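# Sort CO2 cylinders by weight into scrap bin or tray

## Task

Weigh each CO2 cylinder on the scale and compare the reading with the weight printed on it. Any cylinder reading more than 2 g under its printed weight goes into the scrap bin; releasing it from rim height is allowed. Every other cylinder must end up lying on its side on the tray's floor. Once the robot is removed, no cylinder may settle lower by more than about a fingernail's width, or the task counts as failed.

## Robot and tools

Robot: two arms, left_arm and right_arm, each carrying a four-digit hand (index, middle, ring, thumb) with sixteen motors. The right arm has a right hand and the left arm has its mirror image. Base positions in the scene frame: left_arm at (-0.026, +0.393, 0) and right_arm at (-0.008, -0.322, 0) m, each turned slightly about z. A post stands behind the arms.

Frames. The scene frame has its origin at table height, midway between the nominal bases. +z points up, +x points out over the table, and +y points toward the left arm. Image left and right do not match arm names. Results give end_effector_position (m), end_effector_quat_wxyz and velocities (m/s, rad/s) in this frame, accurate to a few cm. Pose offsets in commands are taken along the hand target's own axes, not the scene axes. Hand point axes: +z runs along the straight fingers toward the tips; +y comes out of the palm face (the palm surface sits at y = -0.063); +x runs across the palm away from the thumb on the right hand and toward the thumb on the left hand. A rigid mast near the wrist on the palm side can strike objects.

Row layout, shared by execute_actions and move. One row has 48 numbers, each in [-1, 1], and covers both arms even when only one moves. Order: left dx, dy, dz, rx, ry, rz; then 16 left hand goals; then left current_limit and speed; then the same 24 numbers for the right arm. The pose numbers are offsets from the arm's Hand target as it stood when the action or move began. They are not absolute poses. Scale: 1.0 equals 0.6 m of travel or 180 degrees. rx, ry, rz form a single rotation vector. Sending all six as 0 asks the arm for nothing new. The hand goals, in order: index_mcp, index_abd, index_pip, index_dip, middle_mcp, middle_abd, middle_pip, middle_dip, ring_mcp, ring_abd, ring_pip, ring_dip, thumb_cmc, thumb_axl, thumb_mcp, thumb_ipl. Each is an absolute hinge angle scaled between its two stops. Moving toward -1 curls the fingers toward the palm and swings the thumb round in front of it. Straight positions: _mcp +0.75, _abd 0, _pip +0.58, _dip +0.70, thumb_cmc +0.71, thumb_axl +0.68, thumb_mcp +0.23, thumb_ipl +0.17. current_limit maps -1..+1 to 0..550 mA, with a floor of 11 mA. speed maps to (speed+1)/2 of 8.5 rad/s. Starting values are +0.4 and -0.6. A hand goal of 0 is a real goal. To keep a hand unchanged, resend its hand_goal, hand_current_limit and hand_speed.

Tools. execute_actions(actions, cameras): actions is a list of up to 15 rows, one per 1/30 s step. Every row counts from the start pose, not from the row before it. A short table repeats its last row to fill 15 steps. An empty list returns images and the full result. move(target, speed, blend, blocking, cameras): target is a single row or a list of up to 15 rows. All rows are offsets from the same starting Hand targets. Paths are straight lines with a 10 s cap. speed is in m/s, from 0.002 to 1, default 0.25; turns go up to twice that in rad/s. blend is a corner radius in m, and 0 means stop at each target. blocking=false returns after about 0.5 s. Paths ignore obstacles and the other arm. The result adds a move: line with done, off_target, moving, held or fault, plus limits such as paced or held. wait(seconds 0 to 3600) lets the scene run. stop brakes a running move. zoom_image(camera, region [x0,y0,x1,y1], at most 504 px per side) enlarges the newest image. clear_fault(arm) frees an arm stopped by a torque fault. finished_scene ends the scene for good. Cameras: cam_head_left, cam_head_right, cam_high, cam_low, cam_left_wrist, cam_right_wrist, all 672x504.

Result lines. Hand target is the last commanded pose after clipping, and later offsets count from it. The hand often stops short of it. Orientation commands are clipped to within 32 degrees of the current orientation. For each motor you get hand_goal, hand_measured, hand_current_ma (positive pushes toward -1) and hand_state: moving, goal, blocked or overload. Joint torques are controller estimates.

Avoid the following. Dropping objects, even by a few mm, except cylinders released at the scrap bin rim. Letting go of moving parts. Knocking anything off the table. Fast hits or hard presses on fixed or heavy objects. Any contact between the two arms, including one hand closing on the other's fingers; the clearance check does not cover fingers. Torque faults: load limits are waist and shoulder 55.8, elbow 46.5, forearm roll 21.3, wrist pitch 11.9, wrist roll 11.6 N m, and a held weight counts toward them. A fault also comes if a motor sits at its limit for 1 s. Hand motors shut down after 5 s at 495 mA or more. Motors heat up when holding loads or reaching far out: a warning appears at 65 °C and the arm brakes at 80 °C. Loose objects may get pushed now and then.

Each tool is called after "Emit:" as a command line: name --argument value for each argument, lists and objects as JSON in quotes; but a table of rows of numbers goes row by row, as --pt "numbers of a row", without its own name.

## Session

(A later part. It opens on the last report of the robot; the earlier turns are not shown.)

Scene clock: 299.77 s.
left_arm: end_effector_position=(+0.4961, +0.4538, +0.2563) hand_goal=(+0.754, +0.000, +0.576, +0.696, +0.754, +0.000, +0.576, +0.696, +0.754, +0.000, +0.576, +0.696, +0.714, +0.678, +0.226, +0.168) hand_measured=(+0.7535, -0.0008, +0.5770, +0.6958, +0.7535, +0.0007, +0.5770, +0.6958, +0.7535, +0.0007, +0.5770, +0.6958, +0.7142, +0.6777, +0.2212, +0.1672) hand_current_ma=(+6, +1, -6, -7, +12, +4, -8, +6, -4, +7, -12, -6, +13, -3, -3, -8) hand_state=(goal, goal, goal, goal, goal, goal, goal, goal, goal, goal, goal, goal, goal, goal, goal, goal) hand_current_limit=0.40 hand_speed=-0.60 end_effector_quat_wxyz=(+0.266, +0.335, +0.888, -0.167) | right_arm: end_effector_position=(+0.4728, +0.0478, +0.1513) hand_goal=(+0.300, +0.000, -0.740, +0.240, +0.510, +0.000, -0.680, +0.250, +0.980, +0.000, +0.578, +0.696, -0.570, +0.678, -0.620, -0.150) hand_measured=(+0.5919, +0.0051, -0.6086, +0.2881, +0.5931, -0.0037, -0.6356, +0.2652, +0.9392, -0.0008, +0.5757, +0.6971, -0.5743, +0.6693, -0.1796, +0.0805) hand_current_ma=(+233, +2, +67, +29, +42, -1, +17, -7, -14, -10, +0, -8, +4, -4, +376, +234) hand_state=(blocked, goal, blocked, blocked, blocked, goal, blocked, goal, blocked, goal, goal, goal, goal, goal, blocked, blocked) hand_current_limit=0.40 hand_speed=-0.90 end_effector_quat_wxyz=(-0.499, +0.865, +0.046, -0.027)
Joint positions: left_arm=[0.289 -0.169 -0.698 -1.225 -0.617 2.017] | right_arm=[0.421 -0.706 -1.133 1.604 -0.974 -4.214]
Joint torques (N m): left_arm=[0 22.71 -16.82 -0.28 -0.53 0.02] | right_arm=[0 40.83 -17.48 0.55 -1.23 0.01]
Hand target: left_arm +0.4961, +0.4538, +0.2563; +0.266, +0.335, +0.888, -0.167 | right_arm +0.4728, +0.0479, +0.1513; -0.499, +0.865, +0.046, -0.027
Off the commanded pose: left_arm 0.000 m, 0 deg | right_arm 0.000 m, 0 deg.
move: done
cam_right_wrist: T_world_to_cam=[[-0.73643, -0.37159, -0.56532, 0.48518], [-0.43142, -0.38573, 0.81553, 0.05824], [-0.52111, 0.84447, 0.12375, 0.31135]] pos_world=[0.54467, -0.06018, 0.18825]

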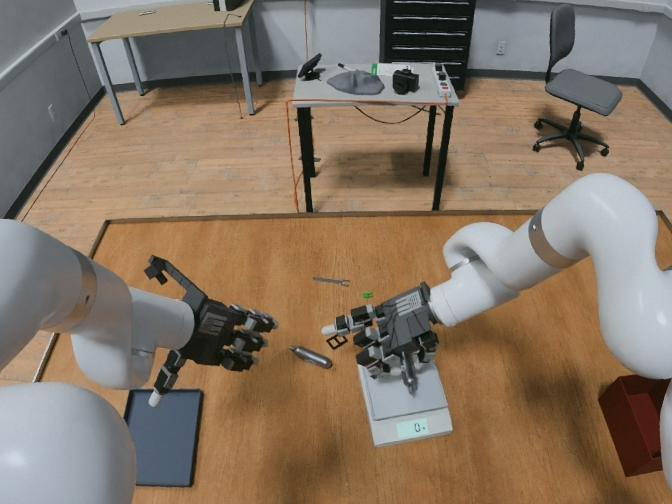

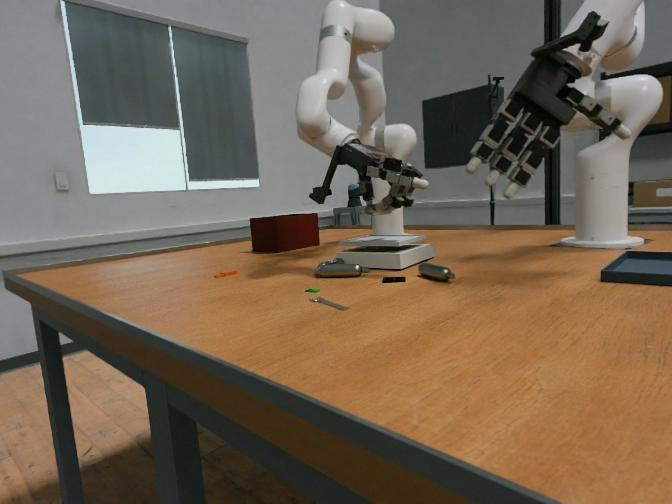

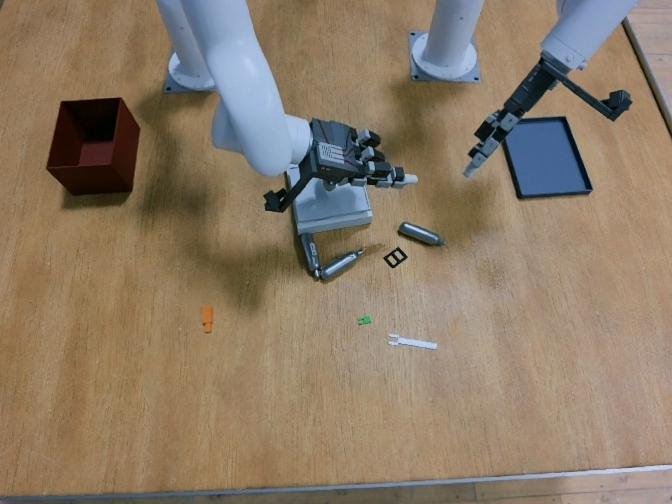

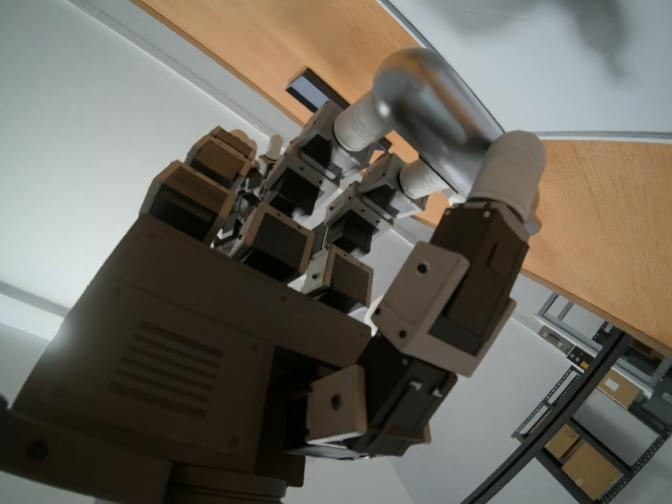

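Emit:
move --target '[0,0,0,0,0,0,0.754,0,0.576,0.696,0.754,0,0.576,0.696,0.754,0,0.576,0.696,0.714,0.678,0.226,0.168,0.4,-0.6, 0,0.0856,0.0494,0,0,0,0.3,0,-0.74,0.24,0.51,0,-0.68,0.25,0.98,0,0.577,0.696,-0.571,0.678,-0.62,-0.15,0.4,-0.9]' --speed 0.06 --cameras '["cam_head_left","cam_high","cam_low","cam_right_wrist"]'

Emit:
zoom_image --camera "cam_head_left" --region '[320, 300, 520, 450]'

Emit:
zoom_image --camera "cam_high" --region '[330, 190, 440, 272]'

Scene clock: 306.77 s.
left_arm: end_effector_position=(+0.4961, +0.4538, +0.2563) hand_goal=(+0.754, +0.000, +0.576, +0.696, +0.754, +0.000, +0.576, +0.696, +0.754, +0.000, +0.576, +0.696, +0.714, +0.678, +0.226, +0.168) hand_measured=(+0.7535, -0.0008, +0.5770, +0.6958, +0.7535, +0.0007, +0.5770, +0.6958, +0.7535, +0.0007, +0.5770, +0.6958, +0.7142, +0.6777, +0.2212, +0.1672) hand_current_ma=(+5, +11, -11, -6, +14, +5, -10, +1, -4, +4, -4, -7, +4, -9, -7, -14) hand_state=(goal, goal, goal, goal, goal, goal, goal, goal, goal, goal, goal, goal, goal, goal, goal, goal) hand_current_limit=0.40 hand_speed=-0.60 end_effector_quat_wxyz=(+0.266, +0.335, +0.888, -0.167) | right_arm: end_effector_position=(+0.4728, +0.0479, +0.0920) hand_goal=(+0.300, +0.000, -0.740, +0.240, +0.510, +0.000, -0.680, +0.250, +0.980, +0.000, +0.578, +0.696, -0.570, +0.678, -0.620, -0.150) hand_measured=(+0.5919, +0.0036, -0.6086, +0.2894, +0.5931, -0.0052, -0.6356, +0.2652, +0.9380, +0.0007, +0.5757, +0.6958, -0.5743, +0.6704, -0.1806, +0.0805) hand_current_ma=(+234, -8, +69, +29, +40, -7, +9, +1, -11, -7, -4, +4, -1, -5, +378, +233) hand_state=(blocked, goal, blocked, blocked, blocked, goal, blocked, goal, blocked, goal, goal, goal, goal, goal, blocked, blocked) hand_current_limit=0.40 hand_speed=-0.90 end_effector_quat_wxyz=(-0.499, +0.865, +0.046, -0.027)
Joint positions: left_arm=[0.289 -0.169 -0.698 -1.225 -0.617 2.017] | right_arm=[0.421 -0.821 -1.153 1.668 -0.98 -4.329]
Joint torques (N m): left_arm=[0 22.71 -16.82 -0.28 -0.53 0.02] | right_arm=[0 42.53 -16.17 0.41 -1.3 -1.73]
Hand target: left_arm +0.4961, +0.4538, +0.2563; +0.266, +0.335, +0.888, -0.167 | right_arm +0.4728, +0.0478, +0.0920; -0.499, +0.865, +0.046, -0.027
Off the commanded pose: left_arm 0.000 m, 0 deg | right_arm 0.000 m, 0 deg.
move: done
cam_right_wrist: T_world_to_cam=[[-0.7364, -0.37156, -0.56539, 0.45168], [-0.43147, -0.38576, 0.81549, 0.10667], [-0.52111, 0.84447, 0.12376, 0.31861]] pos_world=[0.54467, -0.06008, 0.12895]

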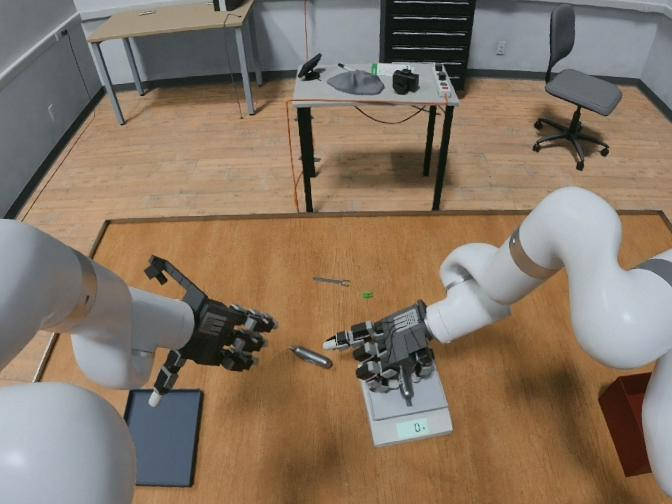

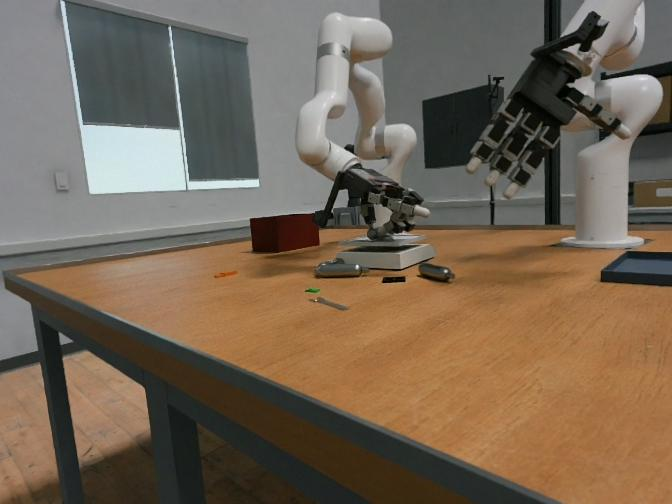

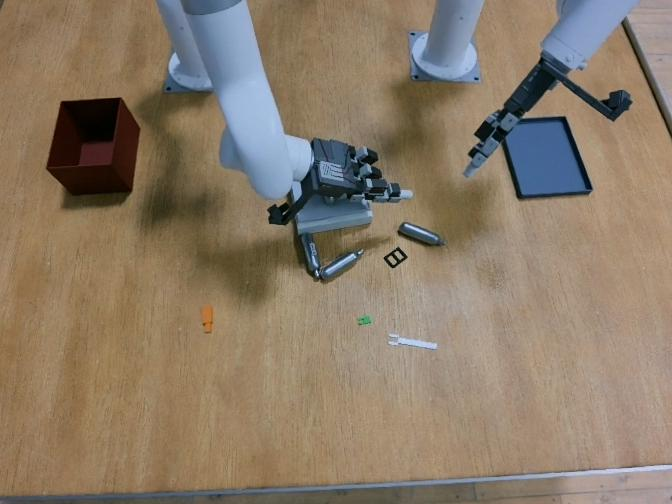

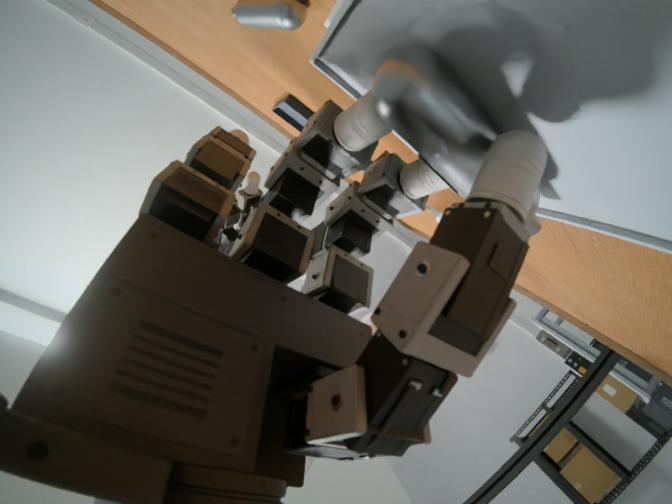

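Scaled by 2.520.

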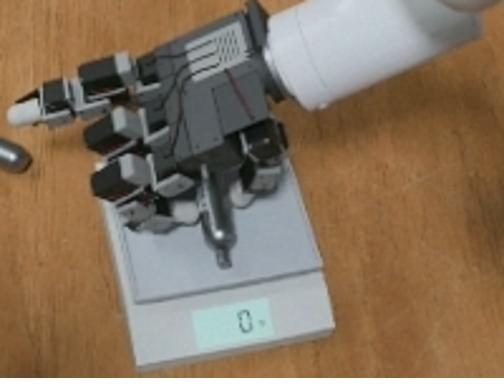

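Scaled by 4.582.

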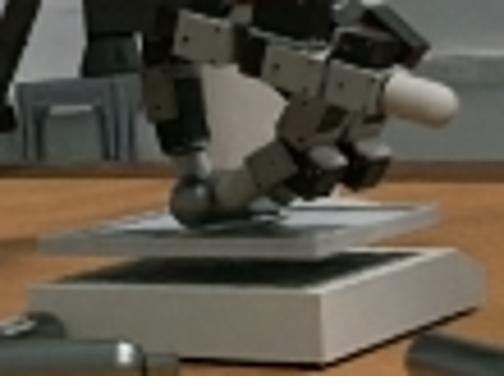

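Emit:
move --target '[0,0,0,0,0,0,0.754,0,0.576,0.696,0.754,0,0.576,0.696,0.754,0,0.576,0.696,0.714,0.678,0.226,0.168,0.4,-0.6, 0,0.0043,0.0025,0,0,0,0.3,0,-0.74,0.24,0.51,0,-0.68,0.25,0.98,0,0.577,0.696,-0.571,0.678,-0.62,-0.15,0.4,-0.9]' --speed 0.03 --cameras '["cam_head_left"]'

Emit:
zoom_image --camera "cam_head_left" --region '[370, 400, 470, 450]'

Scene clock: 310.87 s.
left_arm: end_effector_position=(+0.4961, +0.4538, +0.2563) hand_goal=(+0.754, +0.000, +0.576, +0.696, +0.754, +0.000, +0.576, +0.696, +0.754, +0.000, +0.576, +0.696, +0.714, +0.678, +0.226, +0.168) hand_measured=(+0.7535, -0.0008, +0.5770, +0.6958, +0.7535, -0.0008, +0.5770, +0.6958, +0.7523, +0.0007, +0.5757, +0.6958, +0.7142, +0.6777, +0.2212, +0.1681) hand_current_ma=(+1, +2, -11, -7, +5, +4, -4, +5, -6, -1, -3, -15, +11, +1, -6, -10) hand_state=(goal, goal, goal, goal, goal, goal, goal, goal, goal, goal, goal, goal, goal, goal, goal, goal) hand_current_limit=0.40 hand_speed=-0.60 end_effector_quat_wxyz=(+0.266, +0.335, +0.888, -0.167) | right_arm: end_effector_position=(+0.4728, +0.0479, +0.0890) hand_goal=(+0.300, +0.000, -0.740, +0.240, +0.510, +0.000, -0.680, +0.250, +0.980, +0.000, +0.578, +0.696, -0.570, +0.678, -0.620, -0.150) hand_measured=(+0.5919, +0.0036, -0.6086, +0.2881, +0.5931, -0.0037, -0.6343, +0.2652, +0.9392, -0.0008, +0.5770, +0.6958, -0.5743, +0.6693, -0.1806, +0.0805) hand_current_ma=(+231, -1, +71, +27, +44, -10, +14, -3, -16, -4, +1, -3, -1, -19, +377, +227) hand_state=(blocked, goal, blocked, blocked, blocked, goal, blocked, goal, blocked, goal, goal, goal, goal, goal, blocked, blocked) hand_current_limit=0.40 hand_speed=-0.90 end_effector_quat_wxyz=(-0.499, +0.865, +0.046, -0.027)
Joint positions: left_arm=[0.289 -0.169 -0.698 -1.225 -0.617 2.017] | right_arm=[0.421 -0.827 -1.154 1.671 -0.981 -4.334]
Joint torques (N m): left_arm=[0 22.71 -16.82 -0.28 -0.53 0.02] | right_arm=[0 42.62 -16.11 0.41 -1.3 0.01]
Hand target: left_arm +0.4961, +0.4538, +0.2563; +0.266, +0.335, +0.888, -0.167 | right_arm +0.4728, +0.0479, +0.0890; -0.499, +0.865, +0.046, -0.027
Off the commanded pose: left_arm 0.000 m, 0 deg | right_arm 0.000 m, 0 deg.
move: done

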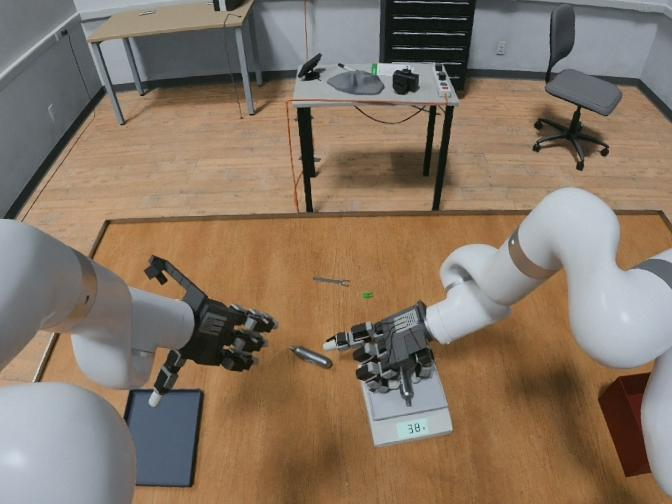

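Scaled by 5.040.

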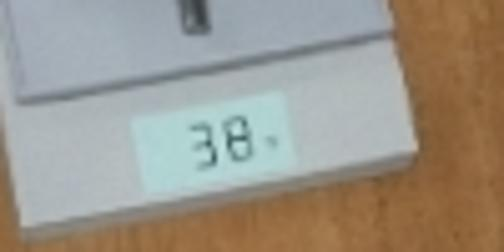

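Emit:
move --pt "0 0 0 0 0 0 0.754 0 0.576 0.696 0.754 0 0.576 0.696 0.754 0 0.576 0.696 0.714 0.678 0.226 0.168 0.4 -0.6 0 0.0011 0.0006 0 0 0 0.3 0 -0.74 0.24 0.51 0 -0.68 0.25 0.98 0 0.577 0.696 -0.571 0.678 -0.62 -0.15 0.4 -0.9" --pt "0 0 0 0 0 0 0.754 0 0.576 0.696 0.754 0 0.576 0.696 0.754 0 0.576 0.696 0.714 0.678 0.226 0.168 0.4 -0.6 0 0.0011 0.0006 0 0 0 0.55 0 -0.65 0.275 0.58 0 -0.65 0.275 0.98 0 0.577 0.696 -0.571 0.678 -0.25 0.04 0.4 -0.9" --pt "0 0 0 0 0 0 0.754 0 0.576 0.696 0.754 0 0.576 0.696 0.754 0 0.576 0.696 0.714 0.678 0.226 0.168 0.4 -0.6 0 0.0011 0.0006 0 0 0 0.8 0 -0.635 0.275 0.8 0 -0.635 0.275 0.98 0 0.577 0.696 -0.571 0.678 -0.022 0.07 0.4 -0.94" --speed 0.03 --cameras '["cam_head_left","cam_high","cam_right_wrist"]'

Emit:
zoom_image --camera "cam_head_left" --region '[340, 330, 470, 450]'

Emit:
zoom_image --camera "cam_high" --region '[330, 190, 440, 272]'

Scene clock: 321.40 s.
left_arm: end_effector_position=(+0.4961, +0.4538, +0.2563) hand_goal=(+0.754, +0.000, +0.576, +0.696, +0.754, +0.000, +0.576, +0.696, +0.754, +0.000, +0.576, +0.696, +0.714, +0.678, +0.226, +0.168) hand_measured=(+0.7535, -0.0008, +0.5757, +0.6958, +0.7535, +0.0007, +0.5770, +0.6958, +0.7535, +0.0007, +0.5770, +0.6971, +0.7142, +0.6767, +0.2212, +0.1681) hand_current_ma=(-3, +0, -10, -5, +8, +6, -2, +5, -10, -1, -6, -12, +9, -10, -4, -6) hand_state=(goal, goal, goal, goal, goal, goal, goal, goal, goal, goal, goal, goal, goal, goal, goal, goal) hand_current_limit=0.40 hand_speed=-0.60 end_effector_quat_wxyz=(+0.266, +0.335, +0.888, -0.167) | right_arm: end_effector_position=(+0.4728, +0.0478, +0.0883) hand_goal=(+0.800, +0.000, -0.634, +0.276, +0.800, +0.000, -0.634, +0.276, +0.980, +0.000, +0.578, +0.696, -0.570, +0.678, -0.022, +0.070) hand_measured=(+0.7438, +0.0036, -0.6138, +0.2868, +0.7414, -0.0037, -0.6305, +0.2728, +0.9392, -0.0008, +0.5770, +0.6958, -0.5780, +0.6683, -0.0361, +0.0814) hand_current_ma=(-17, -9, +12, +9, -29, +1, +2, -6, -18, -5, +1, -10, -6, -12, -12, +2) hand_state=(blocked, goal, blocked, goal, blocked, goal, goal, goal, blocked, goal, goal, goal, goal, goal, goal, goal) hand_current_limit=0.40 hand_speed=-0.94 end_effector_quat_wxyz=(-0.499, +0.865, +0.046, -0.027)
Joint positions: left_arm=[0.289 -0.169 -0.698 -1.225 -0.617 2.017] | right_arm=[0.421 -0.829 -1.155 1.672 -0.981 -4.336]
Joint torques (N m): left_arm=[0 22.71 -16.82 -0.28 -0.53 0.02] | right_arm=[0 42.64 -16.09 0.41 -1.31 0.01]
Hand target: left_arm +0.4961, +0.4538, +0.2563; +0.266, +0.335, +0.888, -0.167 | right_arm +0.4728, +0.0478, +0.0883; -0.499, +0.865, +0.046, -0.027
Off the commanded pose: left_arm 0.000 m, 0 deg | right_arm 0.000 m, 0 deg.
move: done
cam_right_wrist: T_world_to_cam=[[-0.73643, -0.37159, -0.56532, 0.44956], [-0.43142, -0.38573, 0.81553, 0.10962], [-0.52111, 0.84447, 0.12375, 0.31915]] pos_world=[0.54467, -0.06018, 0.12525]

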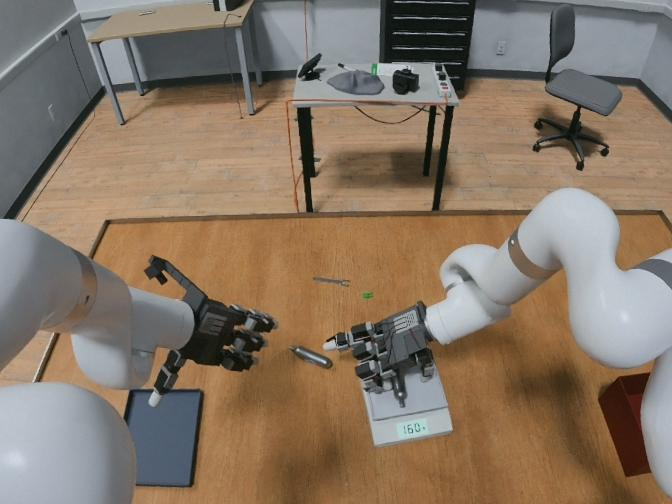

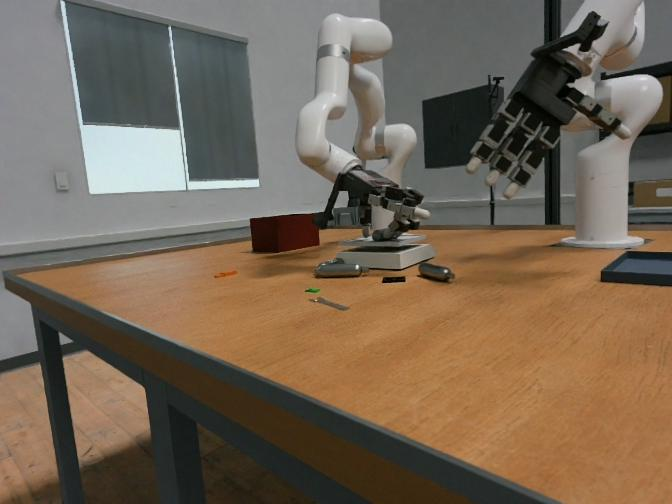

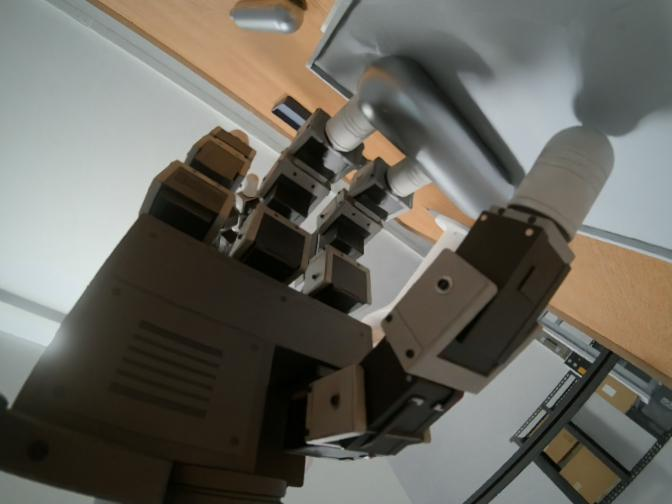

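Scaled by 3.877.

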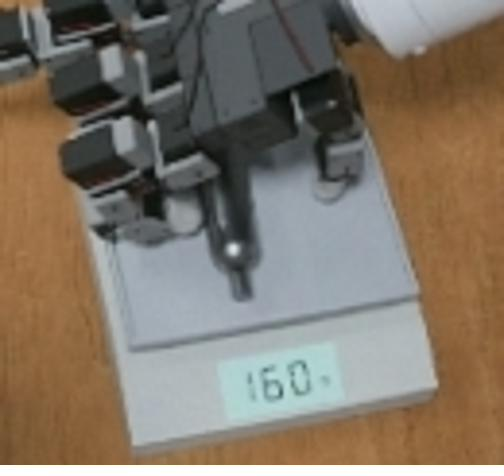

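Scaled by 4.582.

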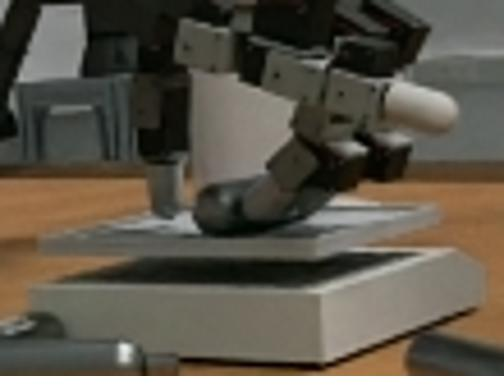

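Emit:
move --pt "0 0 0 0 0 0 0.754 0 0.576 0.696 0.754 0 0.576 0.696 0.754 0 0.576 0.696 0.714 0.678 0.226 0.168 0.4 -0.6 0 0 0 0 0 0 0.87 0 -0.635 0.275 0.87 0 -0.635 0.275 0.98 0 0.577 0.696 -0.571 0.678 -0.022 0.07 0.4 -0.9" --pt "0 0 0 0 0 0 0.754 0 0.576 0.696 0.754 0 0.576 0.696 0.754 0 0.576 0.696 0.714 0.678 0.226 0.168 0.4 -0.6 0 -0.0866 -0.05 0 0 0 0.87 0 -0.635 0.275 0.87 0 -0.635 0.275 0.98 0 0.577 0.696 -0.571 0.678 -0.022 0.07 0.4 -0.9" --speed 0.08 --cameras '["cam_head_left","cam_high","cam_low","cam_right_wrist","cam_left_wrist"]'

Emit:
zoom_image --camera "cam_head_left" --region '[340, 330, 470, 450]'

Emit:
zoom_image --camera "cam_right_wrist" --region '[320, 0, 672, 264]'

Scene clock: 329.00 s.
left_arm: end_effector_position=(+0.4961, +0.4538, +0.2563) hand_goal=(+0.754, +0.000, +0.576, +0.696, +0.754, +0.000, +0.576, +0.696, +0.754, +0.000, +0.576, +0.696, +0.714, +0.678, +0.226, +0.168) hand_measured=(+0.7535, -0.0008, +0.5770, +0.6958, +0.7523, +0.0007, +0.5770, +0.6958, +0.7535, +0.0007, +0.5770, +0.6958, +0.7142, +0.6777, +0.2222, +0.1672) hand_current_ma=(+0, +6, -9, -5, +8, +2, -12, +7, -8, +2, -11, -4, +11, -3, -10, -7) hand_state=(goal, goal, goal, goal, goal, goal, goal, goal, goal, goal, goal, goal, goal, goal, goal, goal) hand_current_limit=0.40 hand_speed=-0.60 end_effector_quat_wxyz=(+0.266, +0.335, +0.888, -0.167) | right_arm: end_effector_position=(+0.4728, +0.0478, +0.1483) hand_goal=(+0.870, +0.000, -0.634, +0.276, +0.870, +0.000, -0.634, +0.276, +0.980, +0.000, +0.578, +0.696, -0.570, +0.678, -0.022, +0.070) hand_measured=(+0.8126, +0.0065, -0.6163, +0.2868, +0.8077, +0.0007, -0.6305, +0.2728, +0.9392, +0.0036, +0.5770, +0.6958, -0.5793, +0.6683, -0.0341, +0.0814) hand_current_ma=(-26, -7, +2, +8, -24, -2, -6, -4, -17, +0, -5, -4, +0, -15, -13, +1) hand_state=(blocked, goal, goal, goal, blocked, goal, goal, goal, blocked, goal, goal, goal, goal, goal, goal, goal) hand_current_limit=0.40 hand_speed=-0.90 end_effector_quat_wxyz=(-0.499, +0.865, +0.046, -0.027)
Joint positions: left_arm=[0.289 -0.169 -0.698 -1.225 -0.617 2.017] | right_arm=[0.421 -0.712 -1.134 1.607 -0.974 -4.221]
Joint torques (N m): left_arm=[0 22.71 -16.82 -0.28 -0.53 0.02] | right_arm=[0 40.93 -17.42 0.54 -1.24 0.01]
Hand target: left_arm +0.4961, +0.4538, +0.2563; +0.266, +0.335, +0.888, -0.167 | right_arm +0.4728, +0.0478, +0.1483; -0.499, +0.865, +0.046, -0.027
Off the commanded pose: left_arm 0.000 m, 0 deg | right_arm 0.000 m, 0 deg.
move: done
cam_right_wrist: T_world_to_cam=[[-0.73643, -0.37159, -0.56532, 0.48348], [-0.43142, -0.38573, 0.81553, 0.06069], [-0.52111, 0.84447, 0.12375, 0.31172]] pos_world=[0.54467, -0.06018, 0.18525]
Images, in order (width x height): cam_head_left 672x504, cam_high 672x504, cam_low 672x504, cam_left_wrist 672x504, cam_right_wrist 672x504.

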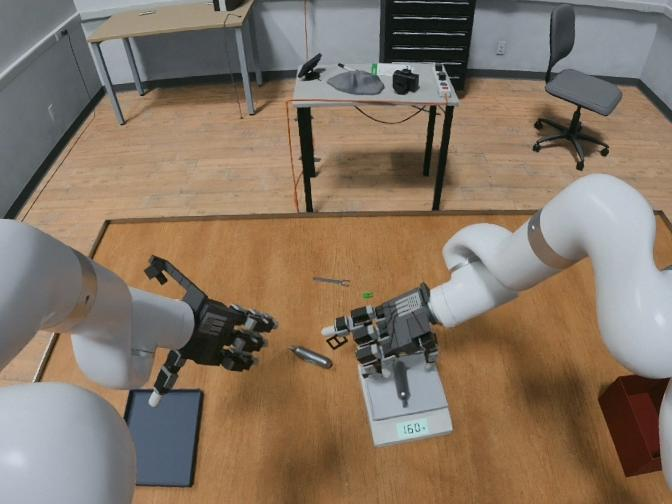

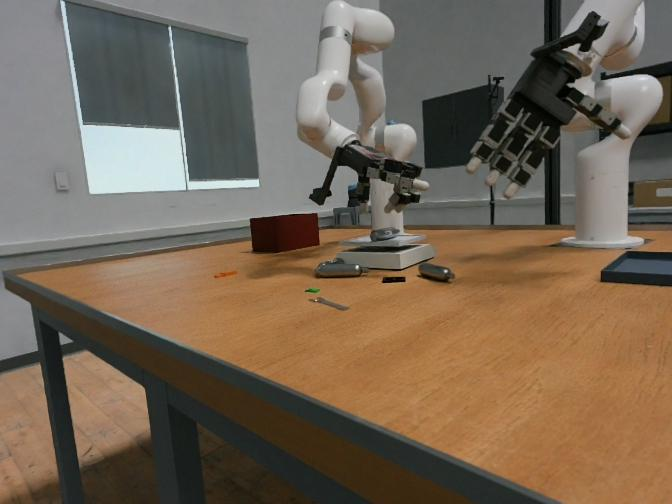

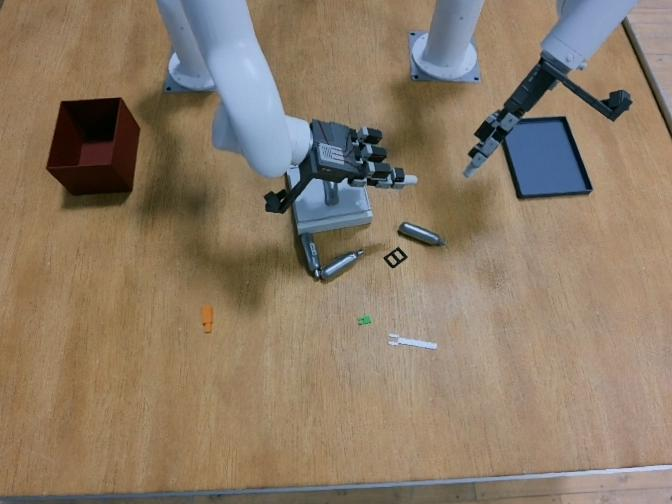

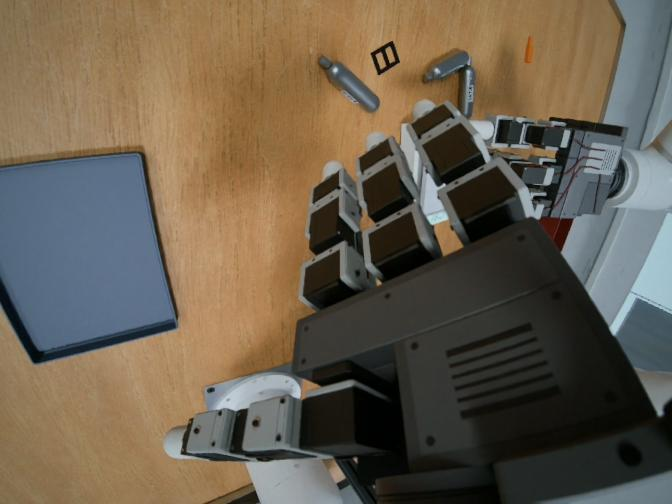

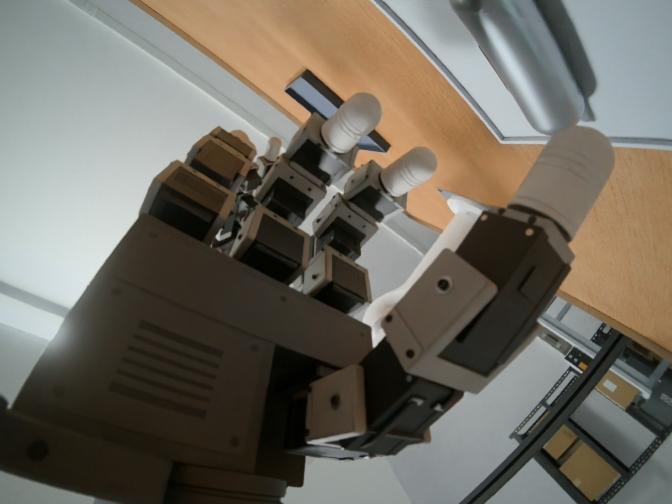

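Scaled by 3.877.

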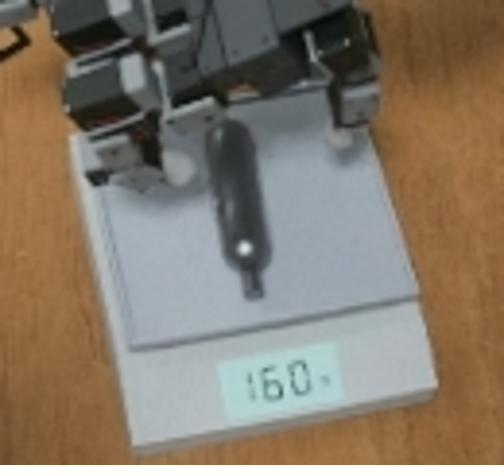

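Scaled by 1.432 from the camera's image (finer frame: 960x720).

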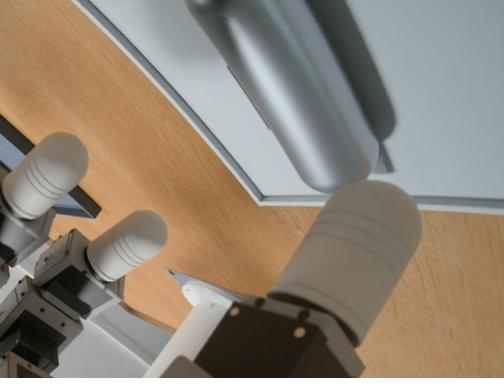

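Emit:
move --target '[0,0,0,0,0,0,0.754,0,0.576,0.696,0.754,0,0.576,0.696,0.754,0,0.576,0.696,0.714,0.678,0.226,0.168,0.4,-0.6, -0.0022,0.1068,-0.5183,0,0,0,0.849,0,-0.635,0.275,0.849,0,-0.635,0.275,0.98,0,0.577,0.696,-0.571,0.678,-0.022,0.07,0.4,-0.9]' --speed 0.2

Emit:
move --target '[-0.1183,-0.3992,0.0412,0,0,0,0.754,0,0.576,0.696,0.754,0,0.576,0.696,0.754,0,0.576,0.696,0.714,0.678,0.226,0.168,0.4,-0.6, 0,0,0,0,0,0,0.849,0,-0.635,0.275,0.849,0,-0.635,0.275,0.98,0,0.577,0.696,-0.571,0.678,-0.022,0.07,0.4,-0.9]' --speed 0.2 --cameras '["all"]'

Emit:
zoom_image --camera "cam_left_wrist" --region '[280, 20, 440, 140]'

Emit:
zoom_image --camera "cam_low" --region '[280, 140, 400, 230]'

Scene clock: 342.10 s.
left_arm: end_effector_position=(+0.4961, +0.4538, +0.2563) hand_goal=(+0.754, +0.000, +0.576, +0.696, +0.754, +0.000, +0.576, +0.696, +0.754, +0.000, +0.576, +0.696, +0.714, +0.678, +0.226, +0.168) hand_measured=(+0.7535, +0.0007, +0.5770, +0.6958, +0.7523, +0.0007, +0.5770, +0.6958, +0.7535, +0.0007, +0.5770, +0.6958, +0.7142, +0.6777, +0.2212, +0.1681) hand_current_ma=(-1, +4, -9, -6, +10, +4, -7, +11, -2, +1, -9, -9, +7, -1, -7, -4) hand_state=(goal, goal, goal, goal, goal, goal, goal, goal, goal, goal, goal, goal, goal, goal, goal, goal) hand_current_limit=0.40 hand_speed=-0.60 end_effector_quat_wxyz=(+0.266, +0.335, +0.888, -0.167) | right_arm: end_effector_position=(+0.5035, -0.2519, +0.2484) hand_goal=(+0.850, +0.000, -0.634, +0.276, +0.850, +0.000, -0.634, +0.276, +0.980, +0.000, +0.578, +0.696, -0.570, +0.678, -0.022, +0.070) hand_measured=(+0.8126, +0.0051, -0.6189, +0.2868, +0.8089, +0.0007, -0.6305, +0.2728, +0.9392, +0.0051, +0.5770, +0.6958, -0.5793, +0.6672, -0.0321, +0.0795) hand_current_ma=(-11, +0, +8, +11, -12, -5, -3, -5, -16, -2, +1, -9, -3, -8, -18, -4) hand_state=(blocked, goal, goal, goal, blocked, goal, goal, goal, blocked, goal, goal, goal, goal, goal, goal, goal) hand_current_limit=0.40 hand_speed=-0.90 end_effector_quat_wxyz=(-0.499, +0.865, +0.046, -0.026)
Joint positions: left_arm=[0.289 -0.169 -0.698 -1.225 -0.617 2.017] | right_arm=[-0.122 -0.519 -1.109 1.079 -1.266 -4.111]
Joint torques (N m): left_arm=[0 22.71 -16.82 -0.28 -0.53 0.02] | right_arm=[0 36.35 -18.52 0.97 -1.16 1.68]
Hand target: left_arm +0.4961, +0.4538, +0.2563; +0.266, +0.335, +0.888, -0.167 | right_arm +0.5035, -0.2519, +0.2483; -0.499, +0.865, +0.046, -0.027
Off the commanded pose: left_arm 0.000 m, 0 deg | right_arm 0.000 m, 0 deg.
move: done

Scene clock: 343.93 s.
left_arm: end_effector_position=(+0.3862, +0.2337, +0.3065) hand_goal=(+0.754, +0.000, +0.576, +0.696, +0.754, +0.000, +0.576, +0.696, +0.754, +0.000, +0.576, +0.696, +0.714, +0.678, +0.226, +0.168) hand_measured=(+0.7498, -0.0008, +0.5757, +0.6958, +0.7511, +0.0007, +0.5770, +0.6958, +0.7486, +0.0007, +0.5770, +0.6958, +0.7129, +0.6777, +0.2212, +0.1681) hand_current_ma=(+0, +0, -2, -11, +11, +2, -10, +5, -5, +0, -12, -13, +14, -4, -7, -5) hand_state=(goal, goal, goal, goal, goal, goal, goal, goal, goal, goal, goal, goal, goal, goal, goal, goal) hand_current_limit=0.40 hand_speed=-0.60 end_effector_quat_wxyz=(+0.266, +0.335, +0.888, -0.167) | right_arm: end_effector_position=(+0.5035, -0.2519, +0.2483) hand_goal=(+0.850, +0.000, -0.634, +0.276, +0.850, +0.000, -0.634, +0.276, +0.980, +0.000, +0.578, +0.696, -0.570, +0.678, -0.022, +0.070) hand_measured=(+0.8114, +0.0051, -0.6189, +0.2868, +0.8089, +0.0007, -0.6305, +0.2728, +0.9392, +0.0051, +0.5757, +0.6971, -0.5780, +0.6683, -0.0321, +0.0795) hand_current_ma=(-9, -1, +4, +13, -18, -5, -7, -6, -12, -4, -5, -7, -2, -17, -21, +4) hand_state=(blocked, goal, goal, goal, blocked, goal, goal, goal, blocked, goal, goal, goal, goal, goal, goal, goal) hand_current_limit=0.40 hand_speed=-0.90 end_effector_quat_wxyz=(-0.499, +0.865, +0.046, -0.027)
Joint positions: left_arm=[-0.353 0.168 -0.499 -1.277 -0.308 1.483] | right_arm=[-0.122 -0.519 -1.109 1.079 -1.266 -4.111]
Joint torques (N m): left_arm=[0 12.83 -18.65 -0.13 -0.08 0.02] | right_arm=[0 36.35 -18.52 0.97 -1.16 0.01]
Hand target: left_arm +0.3862, +0.2337, +0.3064; +0.266, +0.335, +0.888, -0.167 | right_arm +0.5035, -0.2519, +0.2483; -0.499, +0.865, +0.046, -0.027
Off the commanded pose: left_arm 0.000 m, 0 deg | right_arm 0.000 m, 0 deg.
move: done
cam_left_wrist: T_world_to_cam=[[0.09485, -0.83133, 0.54762, -0.04294], [-0.90862, 0.15245, 0.3888, 0.15026], [-0.40671, -0.53446, -0.74091, 0.6299]] pos_world=[0.39678, 0.27805, 0.43179]
cam_right_wrist: T_world_to_cam=[[-0.73643, -0.37159, -0.56532, 0.45126], [-0.43142, -0.38573, 0.81553, -0.12323], [-0.52111, 0.84447, 0.12375, 0.56844]] pos_world=[0.57537, -0.35988, 0.28525]

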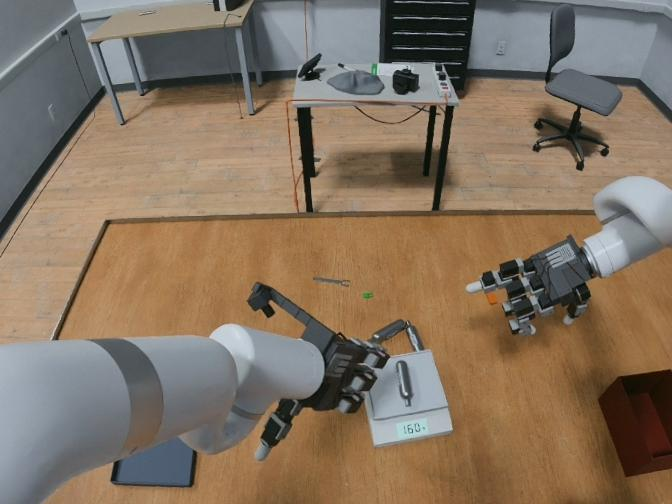

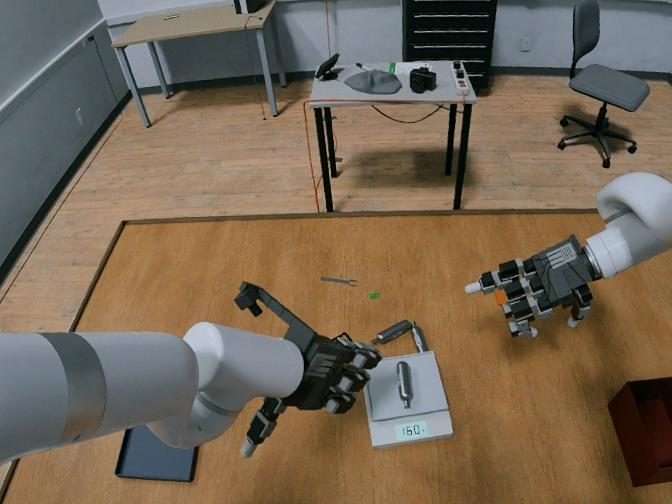

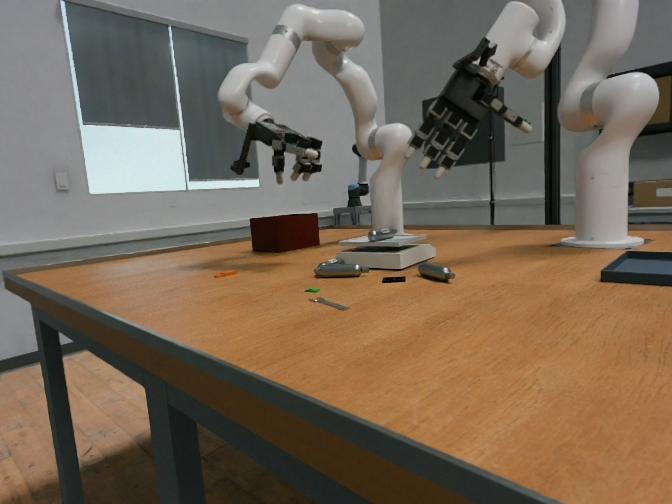

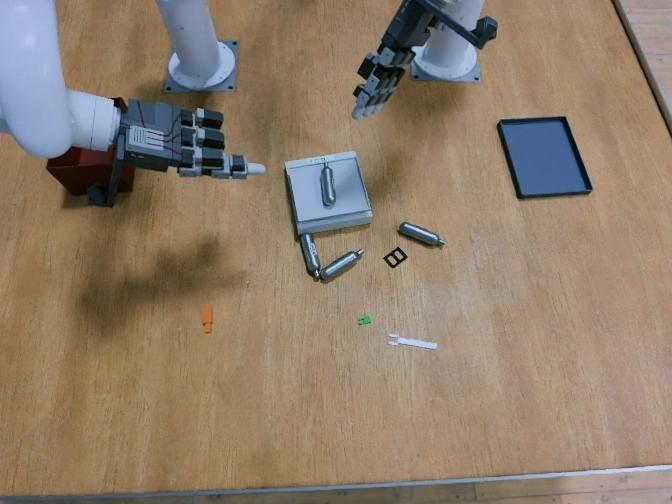

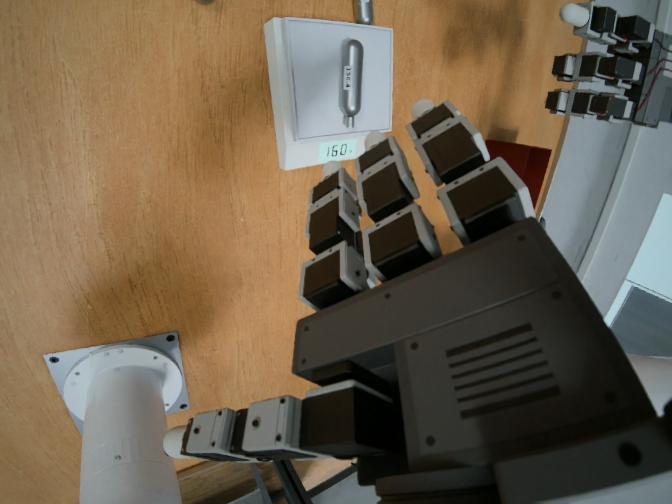

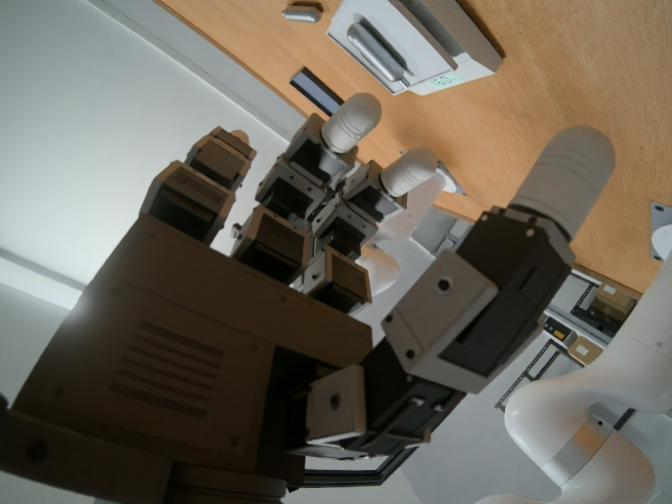

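Scaled by 3.150 from the camera's image (finer frame: 960x720).

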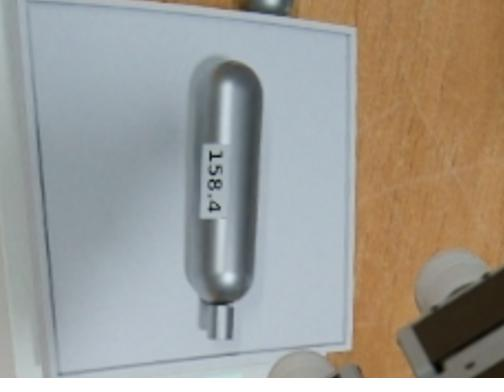

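Scaled by 4.200.

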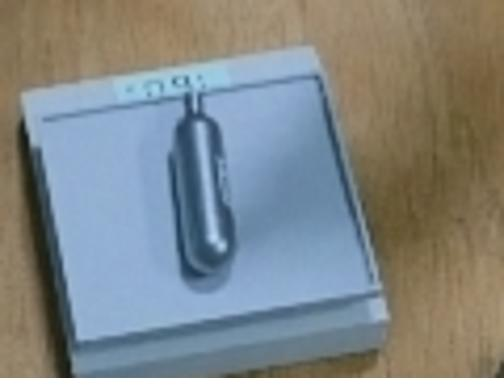

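Emit:
move --target '[-0.1678,-0.1562,0.3662,0.193,0.0305,-0.2974,0.86,0,-0.635,0.275,0.86,0,-0.635,0.275,0.98,0,0.577,0.696,-0.571,0.678,-0.022,0.07,0.4,-0.7, -0.0138,0.0663,-0.1148,0,0,0,0.849,0,-0.635,0.275,0.849,0,-0.635,0.275,0.98,0,0.577,0.696,-0.571,0.678,-0.022,0.07,0.4,-0.9]' --speed 0.2 --cameras '["all"]'

Emit:
zoom_image --camera "cam_low" --region '[260, 100, 460, 250]'

Emit:
zoom_image --camera "cam_head_right" --region '[320, 290, 500, 425]'

Scene clock: 361.83 s.
left_arm: end_effector_position=(+0.4651, +0.0109, +0.2000) hand_goal=(+0.860, +0.000, -0.634, +0.276, +0.860, +0.000, -0.634, +0.276, +0.980, +0.000, +0.578, +0.696, -0.570, +0.678, -0.022, +0.070) hand_measured=(+0.8198, -0.0008, -0.6138, +0.2843, +0.8222, +0.0007, -0.6125, +0.2881, +0.9271, +0.0007, +0.5770, +0.6958, -0.5605, +0.6798, -0.0272, +0.0738) hand_current_ma=(-11, +7, -2, +3, -5, +5, +1, +10, -32, +4, -8, -13, +12, -1, -6, -8) hand_state=(blocked, goal, blocked, goal, blocked, goal, blocked, goal, blocked, goal, goal, goal, goal, goal, goal, goal) hand_current_limit=0.40 hand_speed=-0.70 end_effector_quat_wxyz=(+0.014, -0.026, +0.866, -0.500) | right_arm: end_effector_position=(+0.5037, -0.3319, +0.2483) hand_goal=(+0.850, +0.000, -0.634, +0.276, +0.850, +0.000, -0.634, +0.276, +0.980, +0.000, +0.578, +0.696, -0.570, +0.678, -0.022, +0.070) hand_measured=(+0.8126, +0.0065, -0.6189, +0.2868, +0.8089, +0.0007, -0.6292, +0.2728, +0.9392, +0.0051, +0.5770, +0.6958, -0.5793, +0.6683, -0.0321, +0.0795) hand_current_ma=(-16, -4, -4, +10, -17, -4, -5, -7, -16, -8, -3, +5, -4, -13, -10, +0) hand_state=(blocked, goal, goal, goal, blocked, goal, goal, goal, blocked, goal, goal, goal, goal, goal, goal, goal) hand_current_limit=0.40 hand_speed=-0.90 end_effector_quat_wxyz=(-0.499, +0.865, +0.046, -0.027)
Joint positions: left_arm=[-0.371 -0.601 -1.101 -1.724 -0.884 0.991] | right_arm=[-0.261 -0.554 -1.163 0.971 -1.343 -4.136]
Joint torques (N m): left_arm=[0 16.95 -16.64 -0.63 -6.63 -0.01] | right_arm=[0 37.38 -18.48 1.01 -7.33 0.01]
Hand target: left_arm +0.4651, +0.0109, +0.2000; +0.014, -0.026, +0.866, -0.500 | right_arm +0.5037, -0.3319, +0.2483; -0.499, +0.865, +0.046, -0.027
Off the commanded pose: left_arm 0.000 m, 0 deg | right_arm 0.000 m, 0 deg.
move: done
cam_left_wrist: T_world_to_cam=[[0.81712, -0.24241, 0.52303, -0.51476], [-0.44503, 0.31146, 0.83961, -0.01025], [-0.36643, -0.91882, 0.14662, 0.27193]] pos_world=[0.5157, 0.12826, 0.23797]
cam_right_wrist: T_world_to_cam=[[-0.73643, -0.37159, -0.56532, 0.42175], [-0.43142, -0.38573, 0.81553, -0.15395], [-0.52111, 0.84447, 0.12375, 0.63615]] pos_world=[0.57567, -0.43988, 0.28525]

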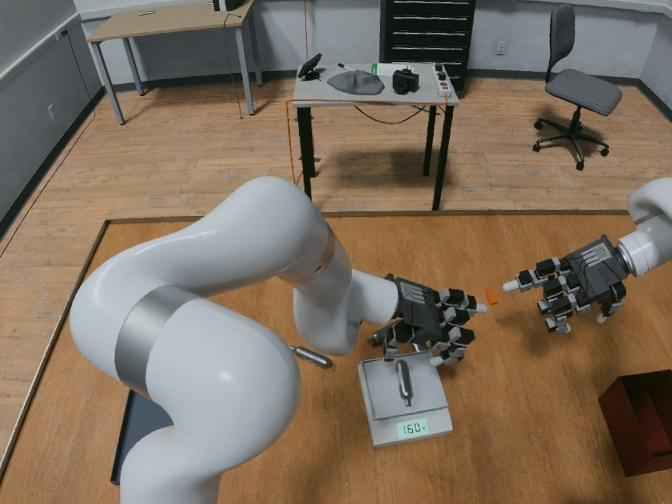

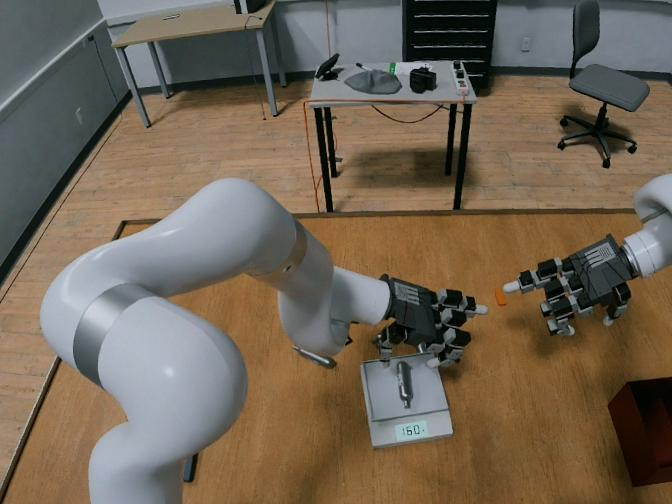

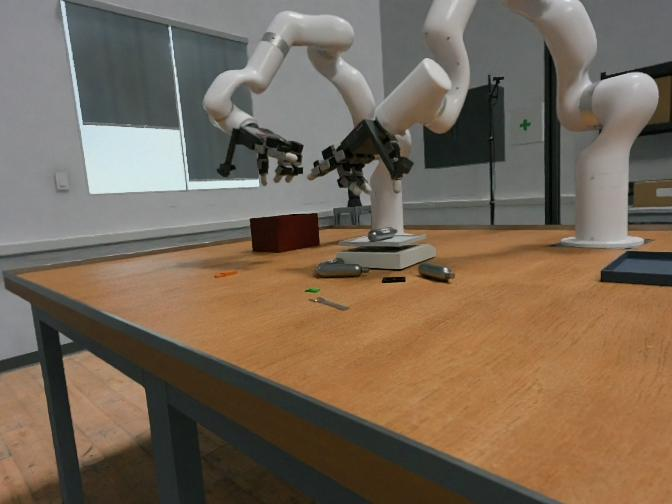

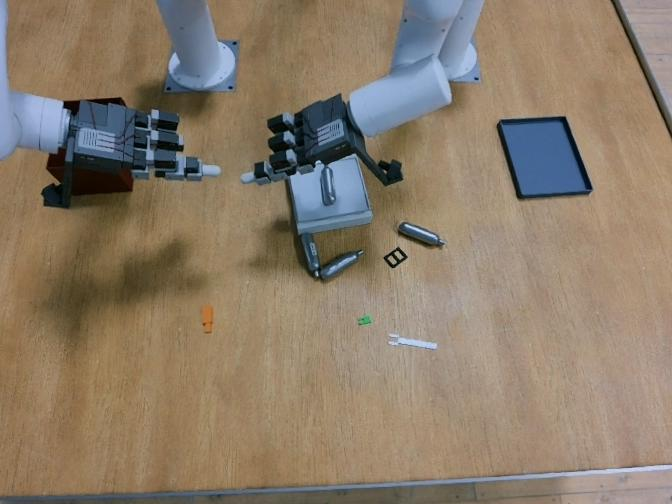

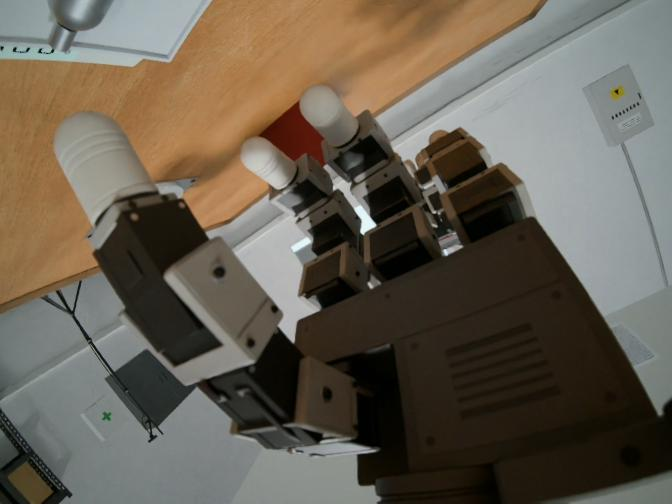

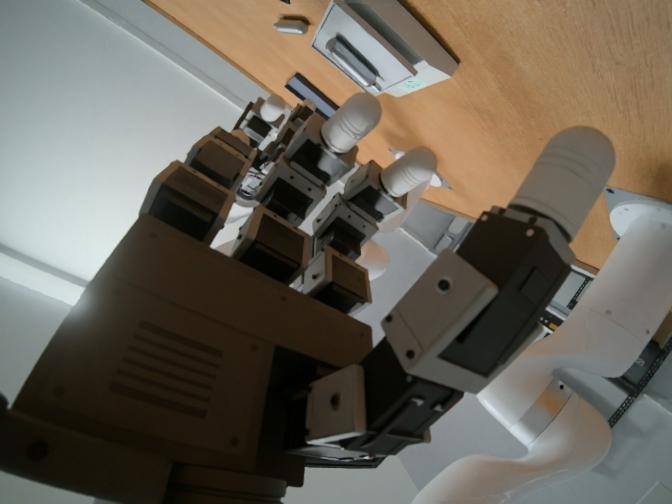

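Scaled by 2.520.

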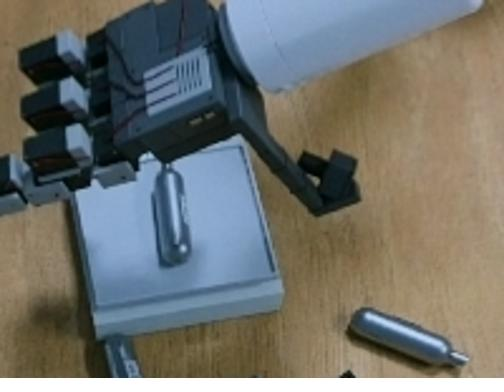

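Scaled by 2.800.

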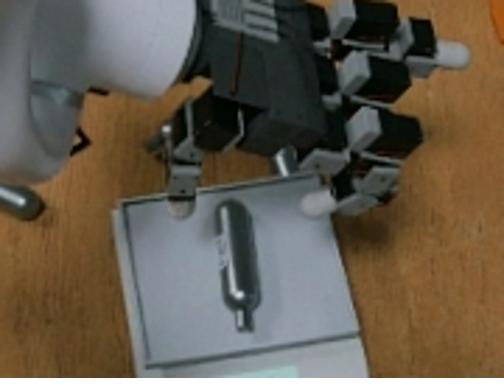

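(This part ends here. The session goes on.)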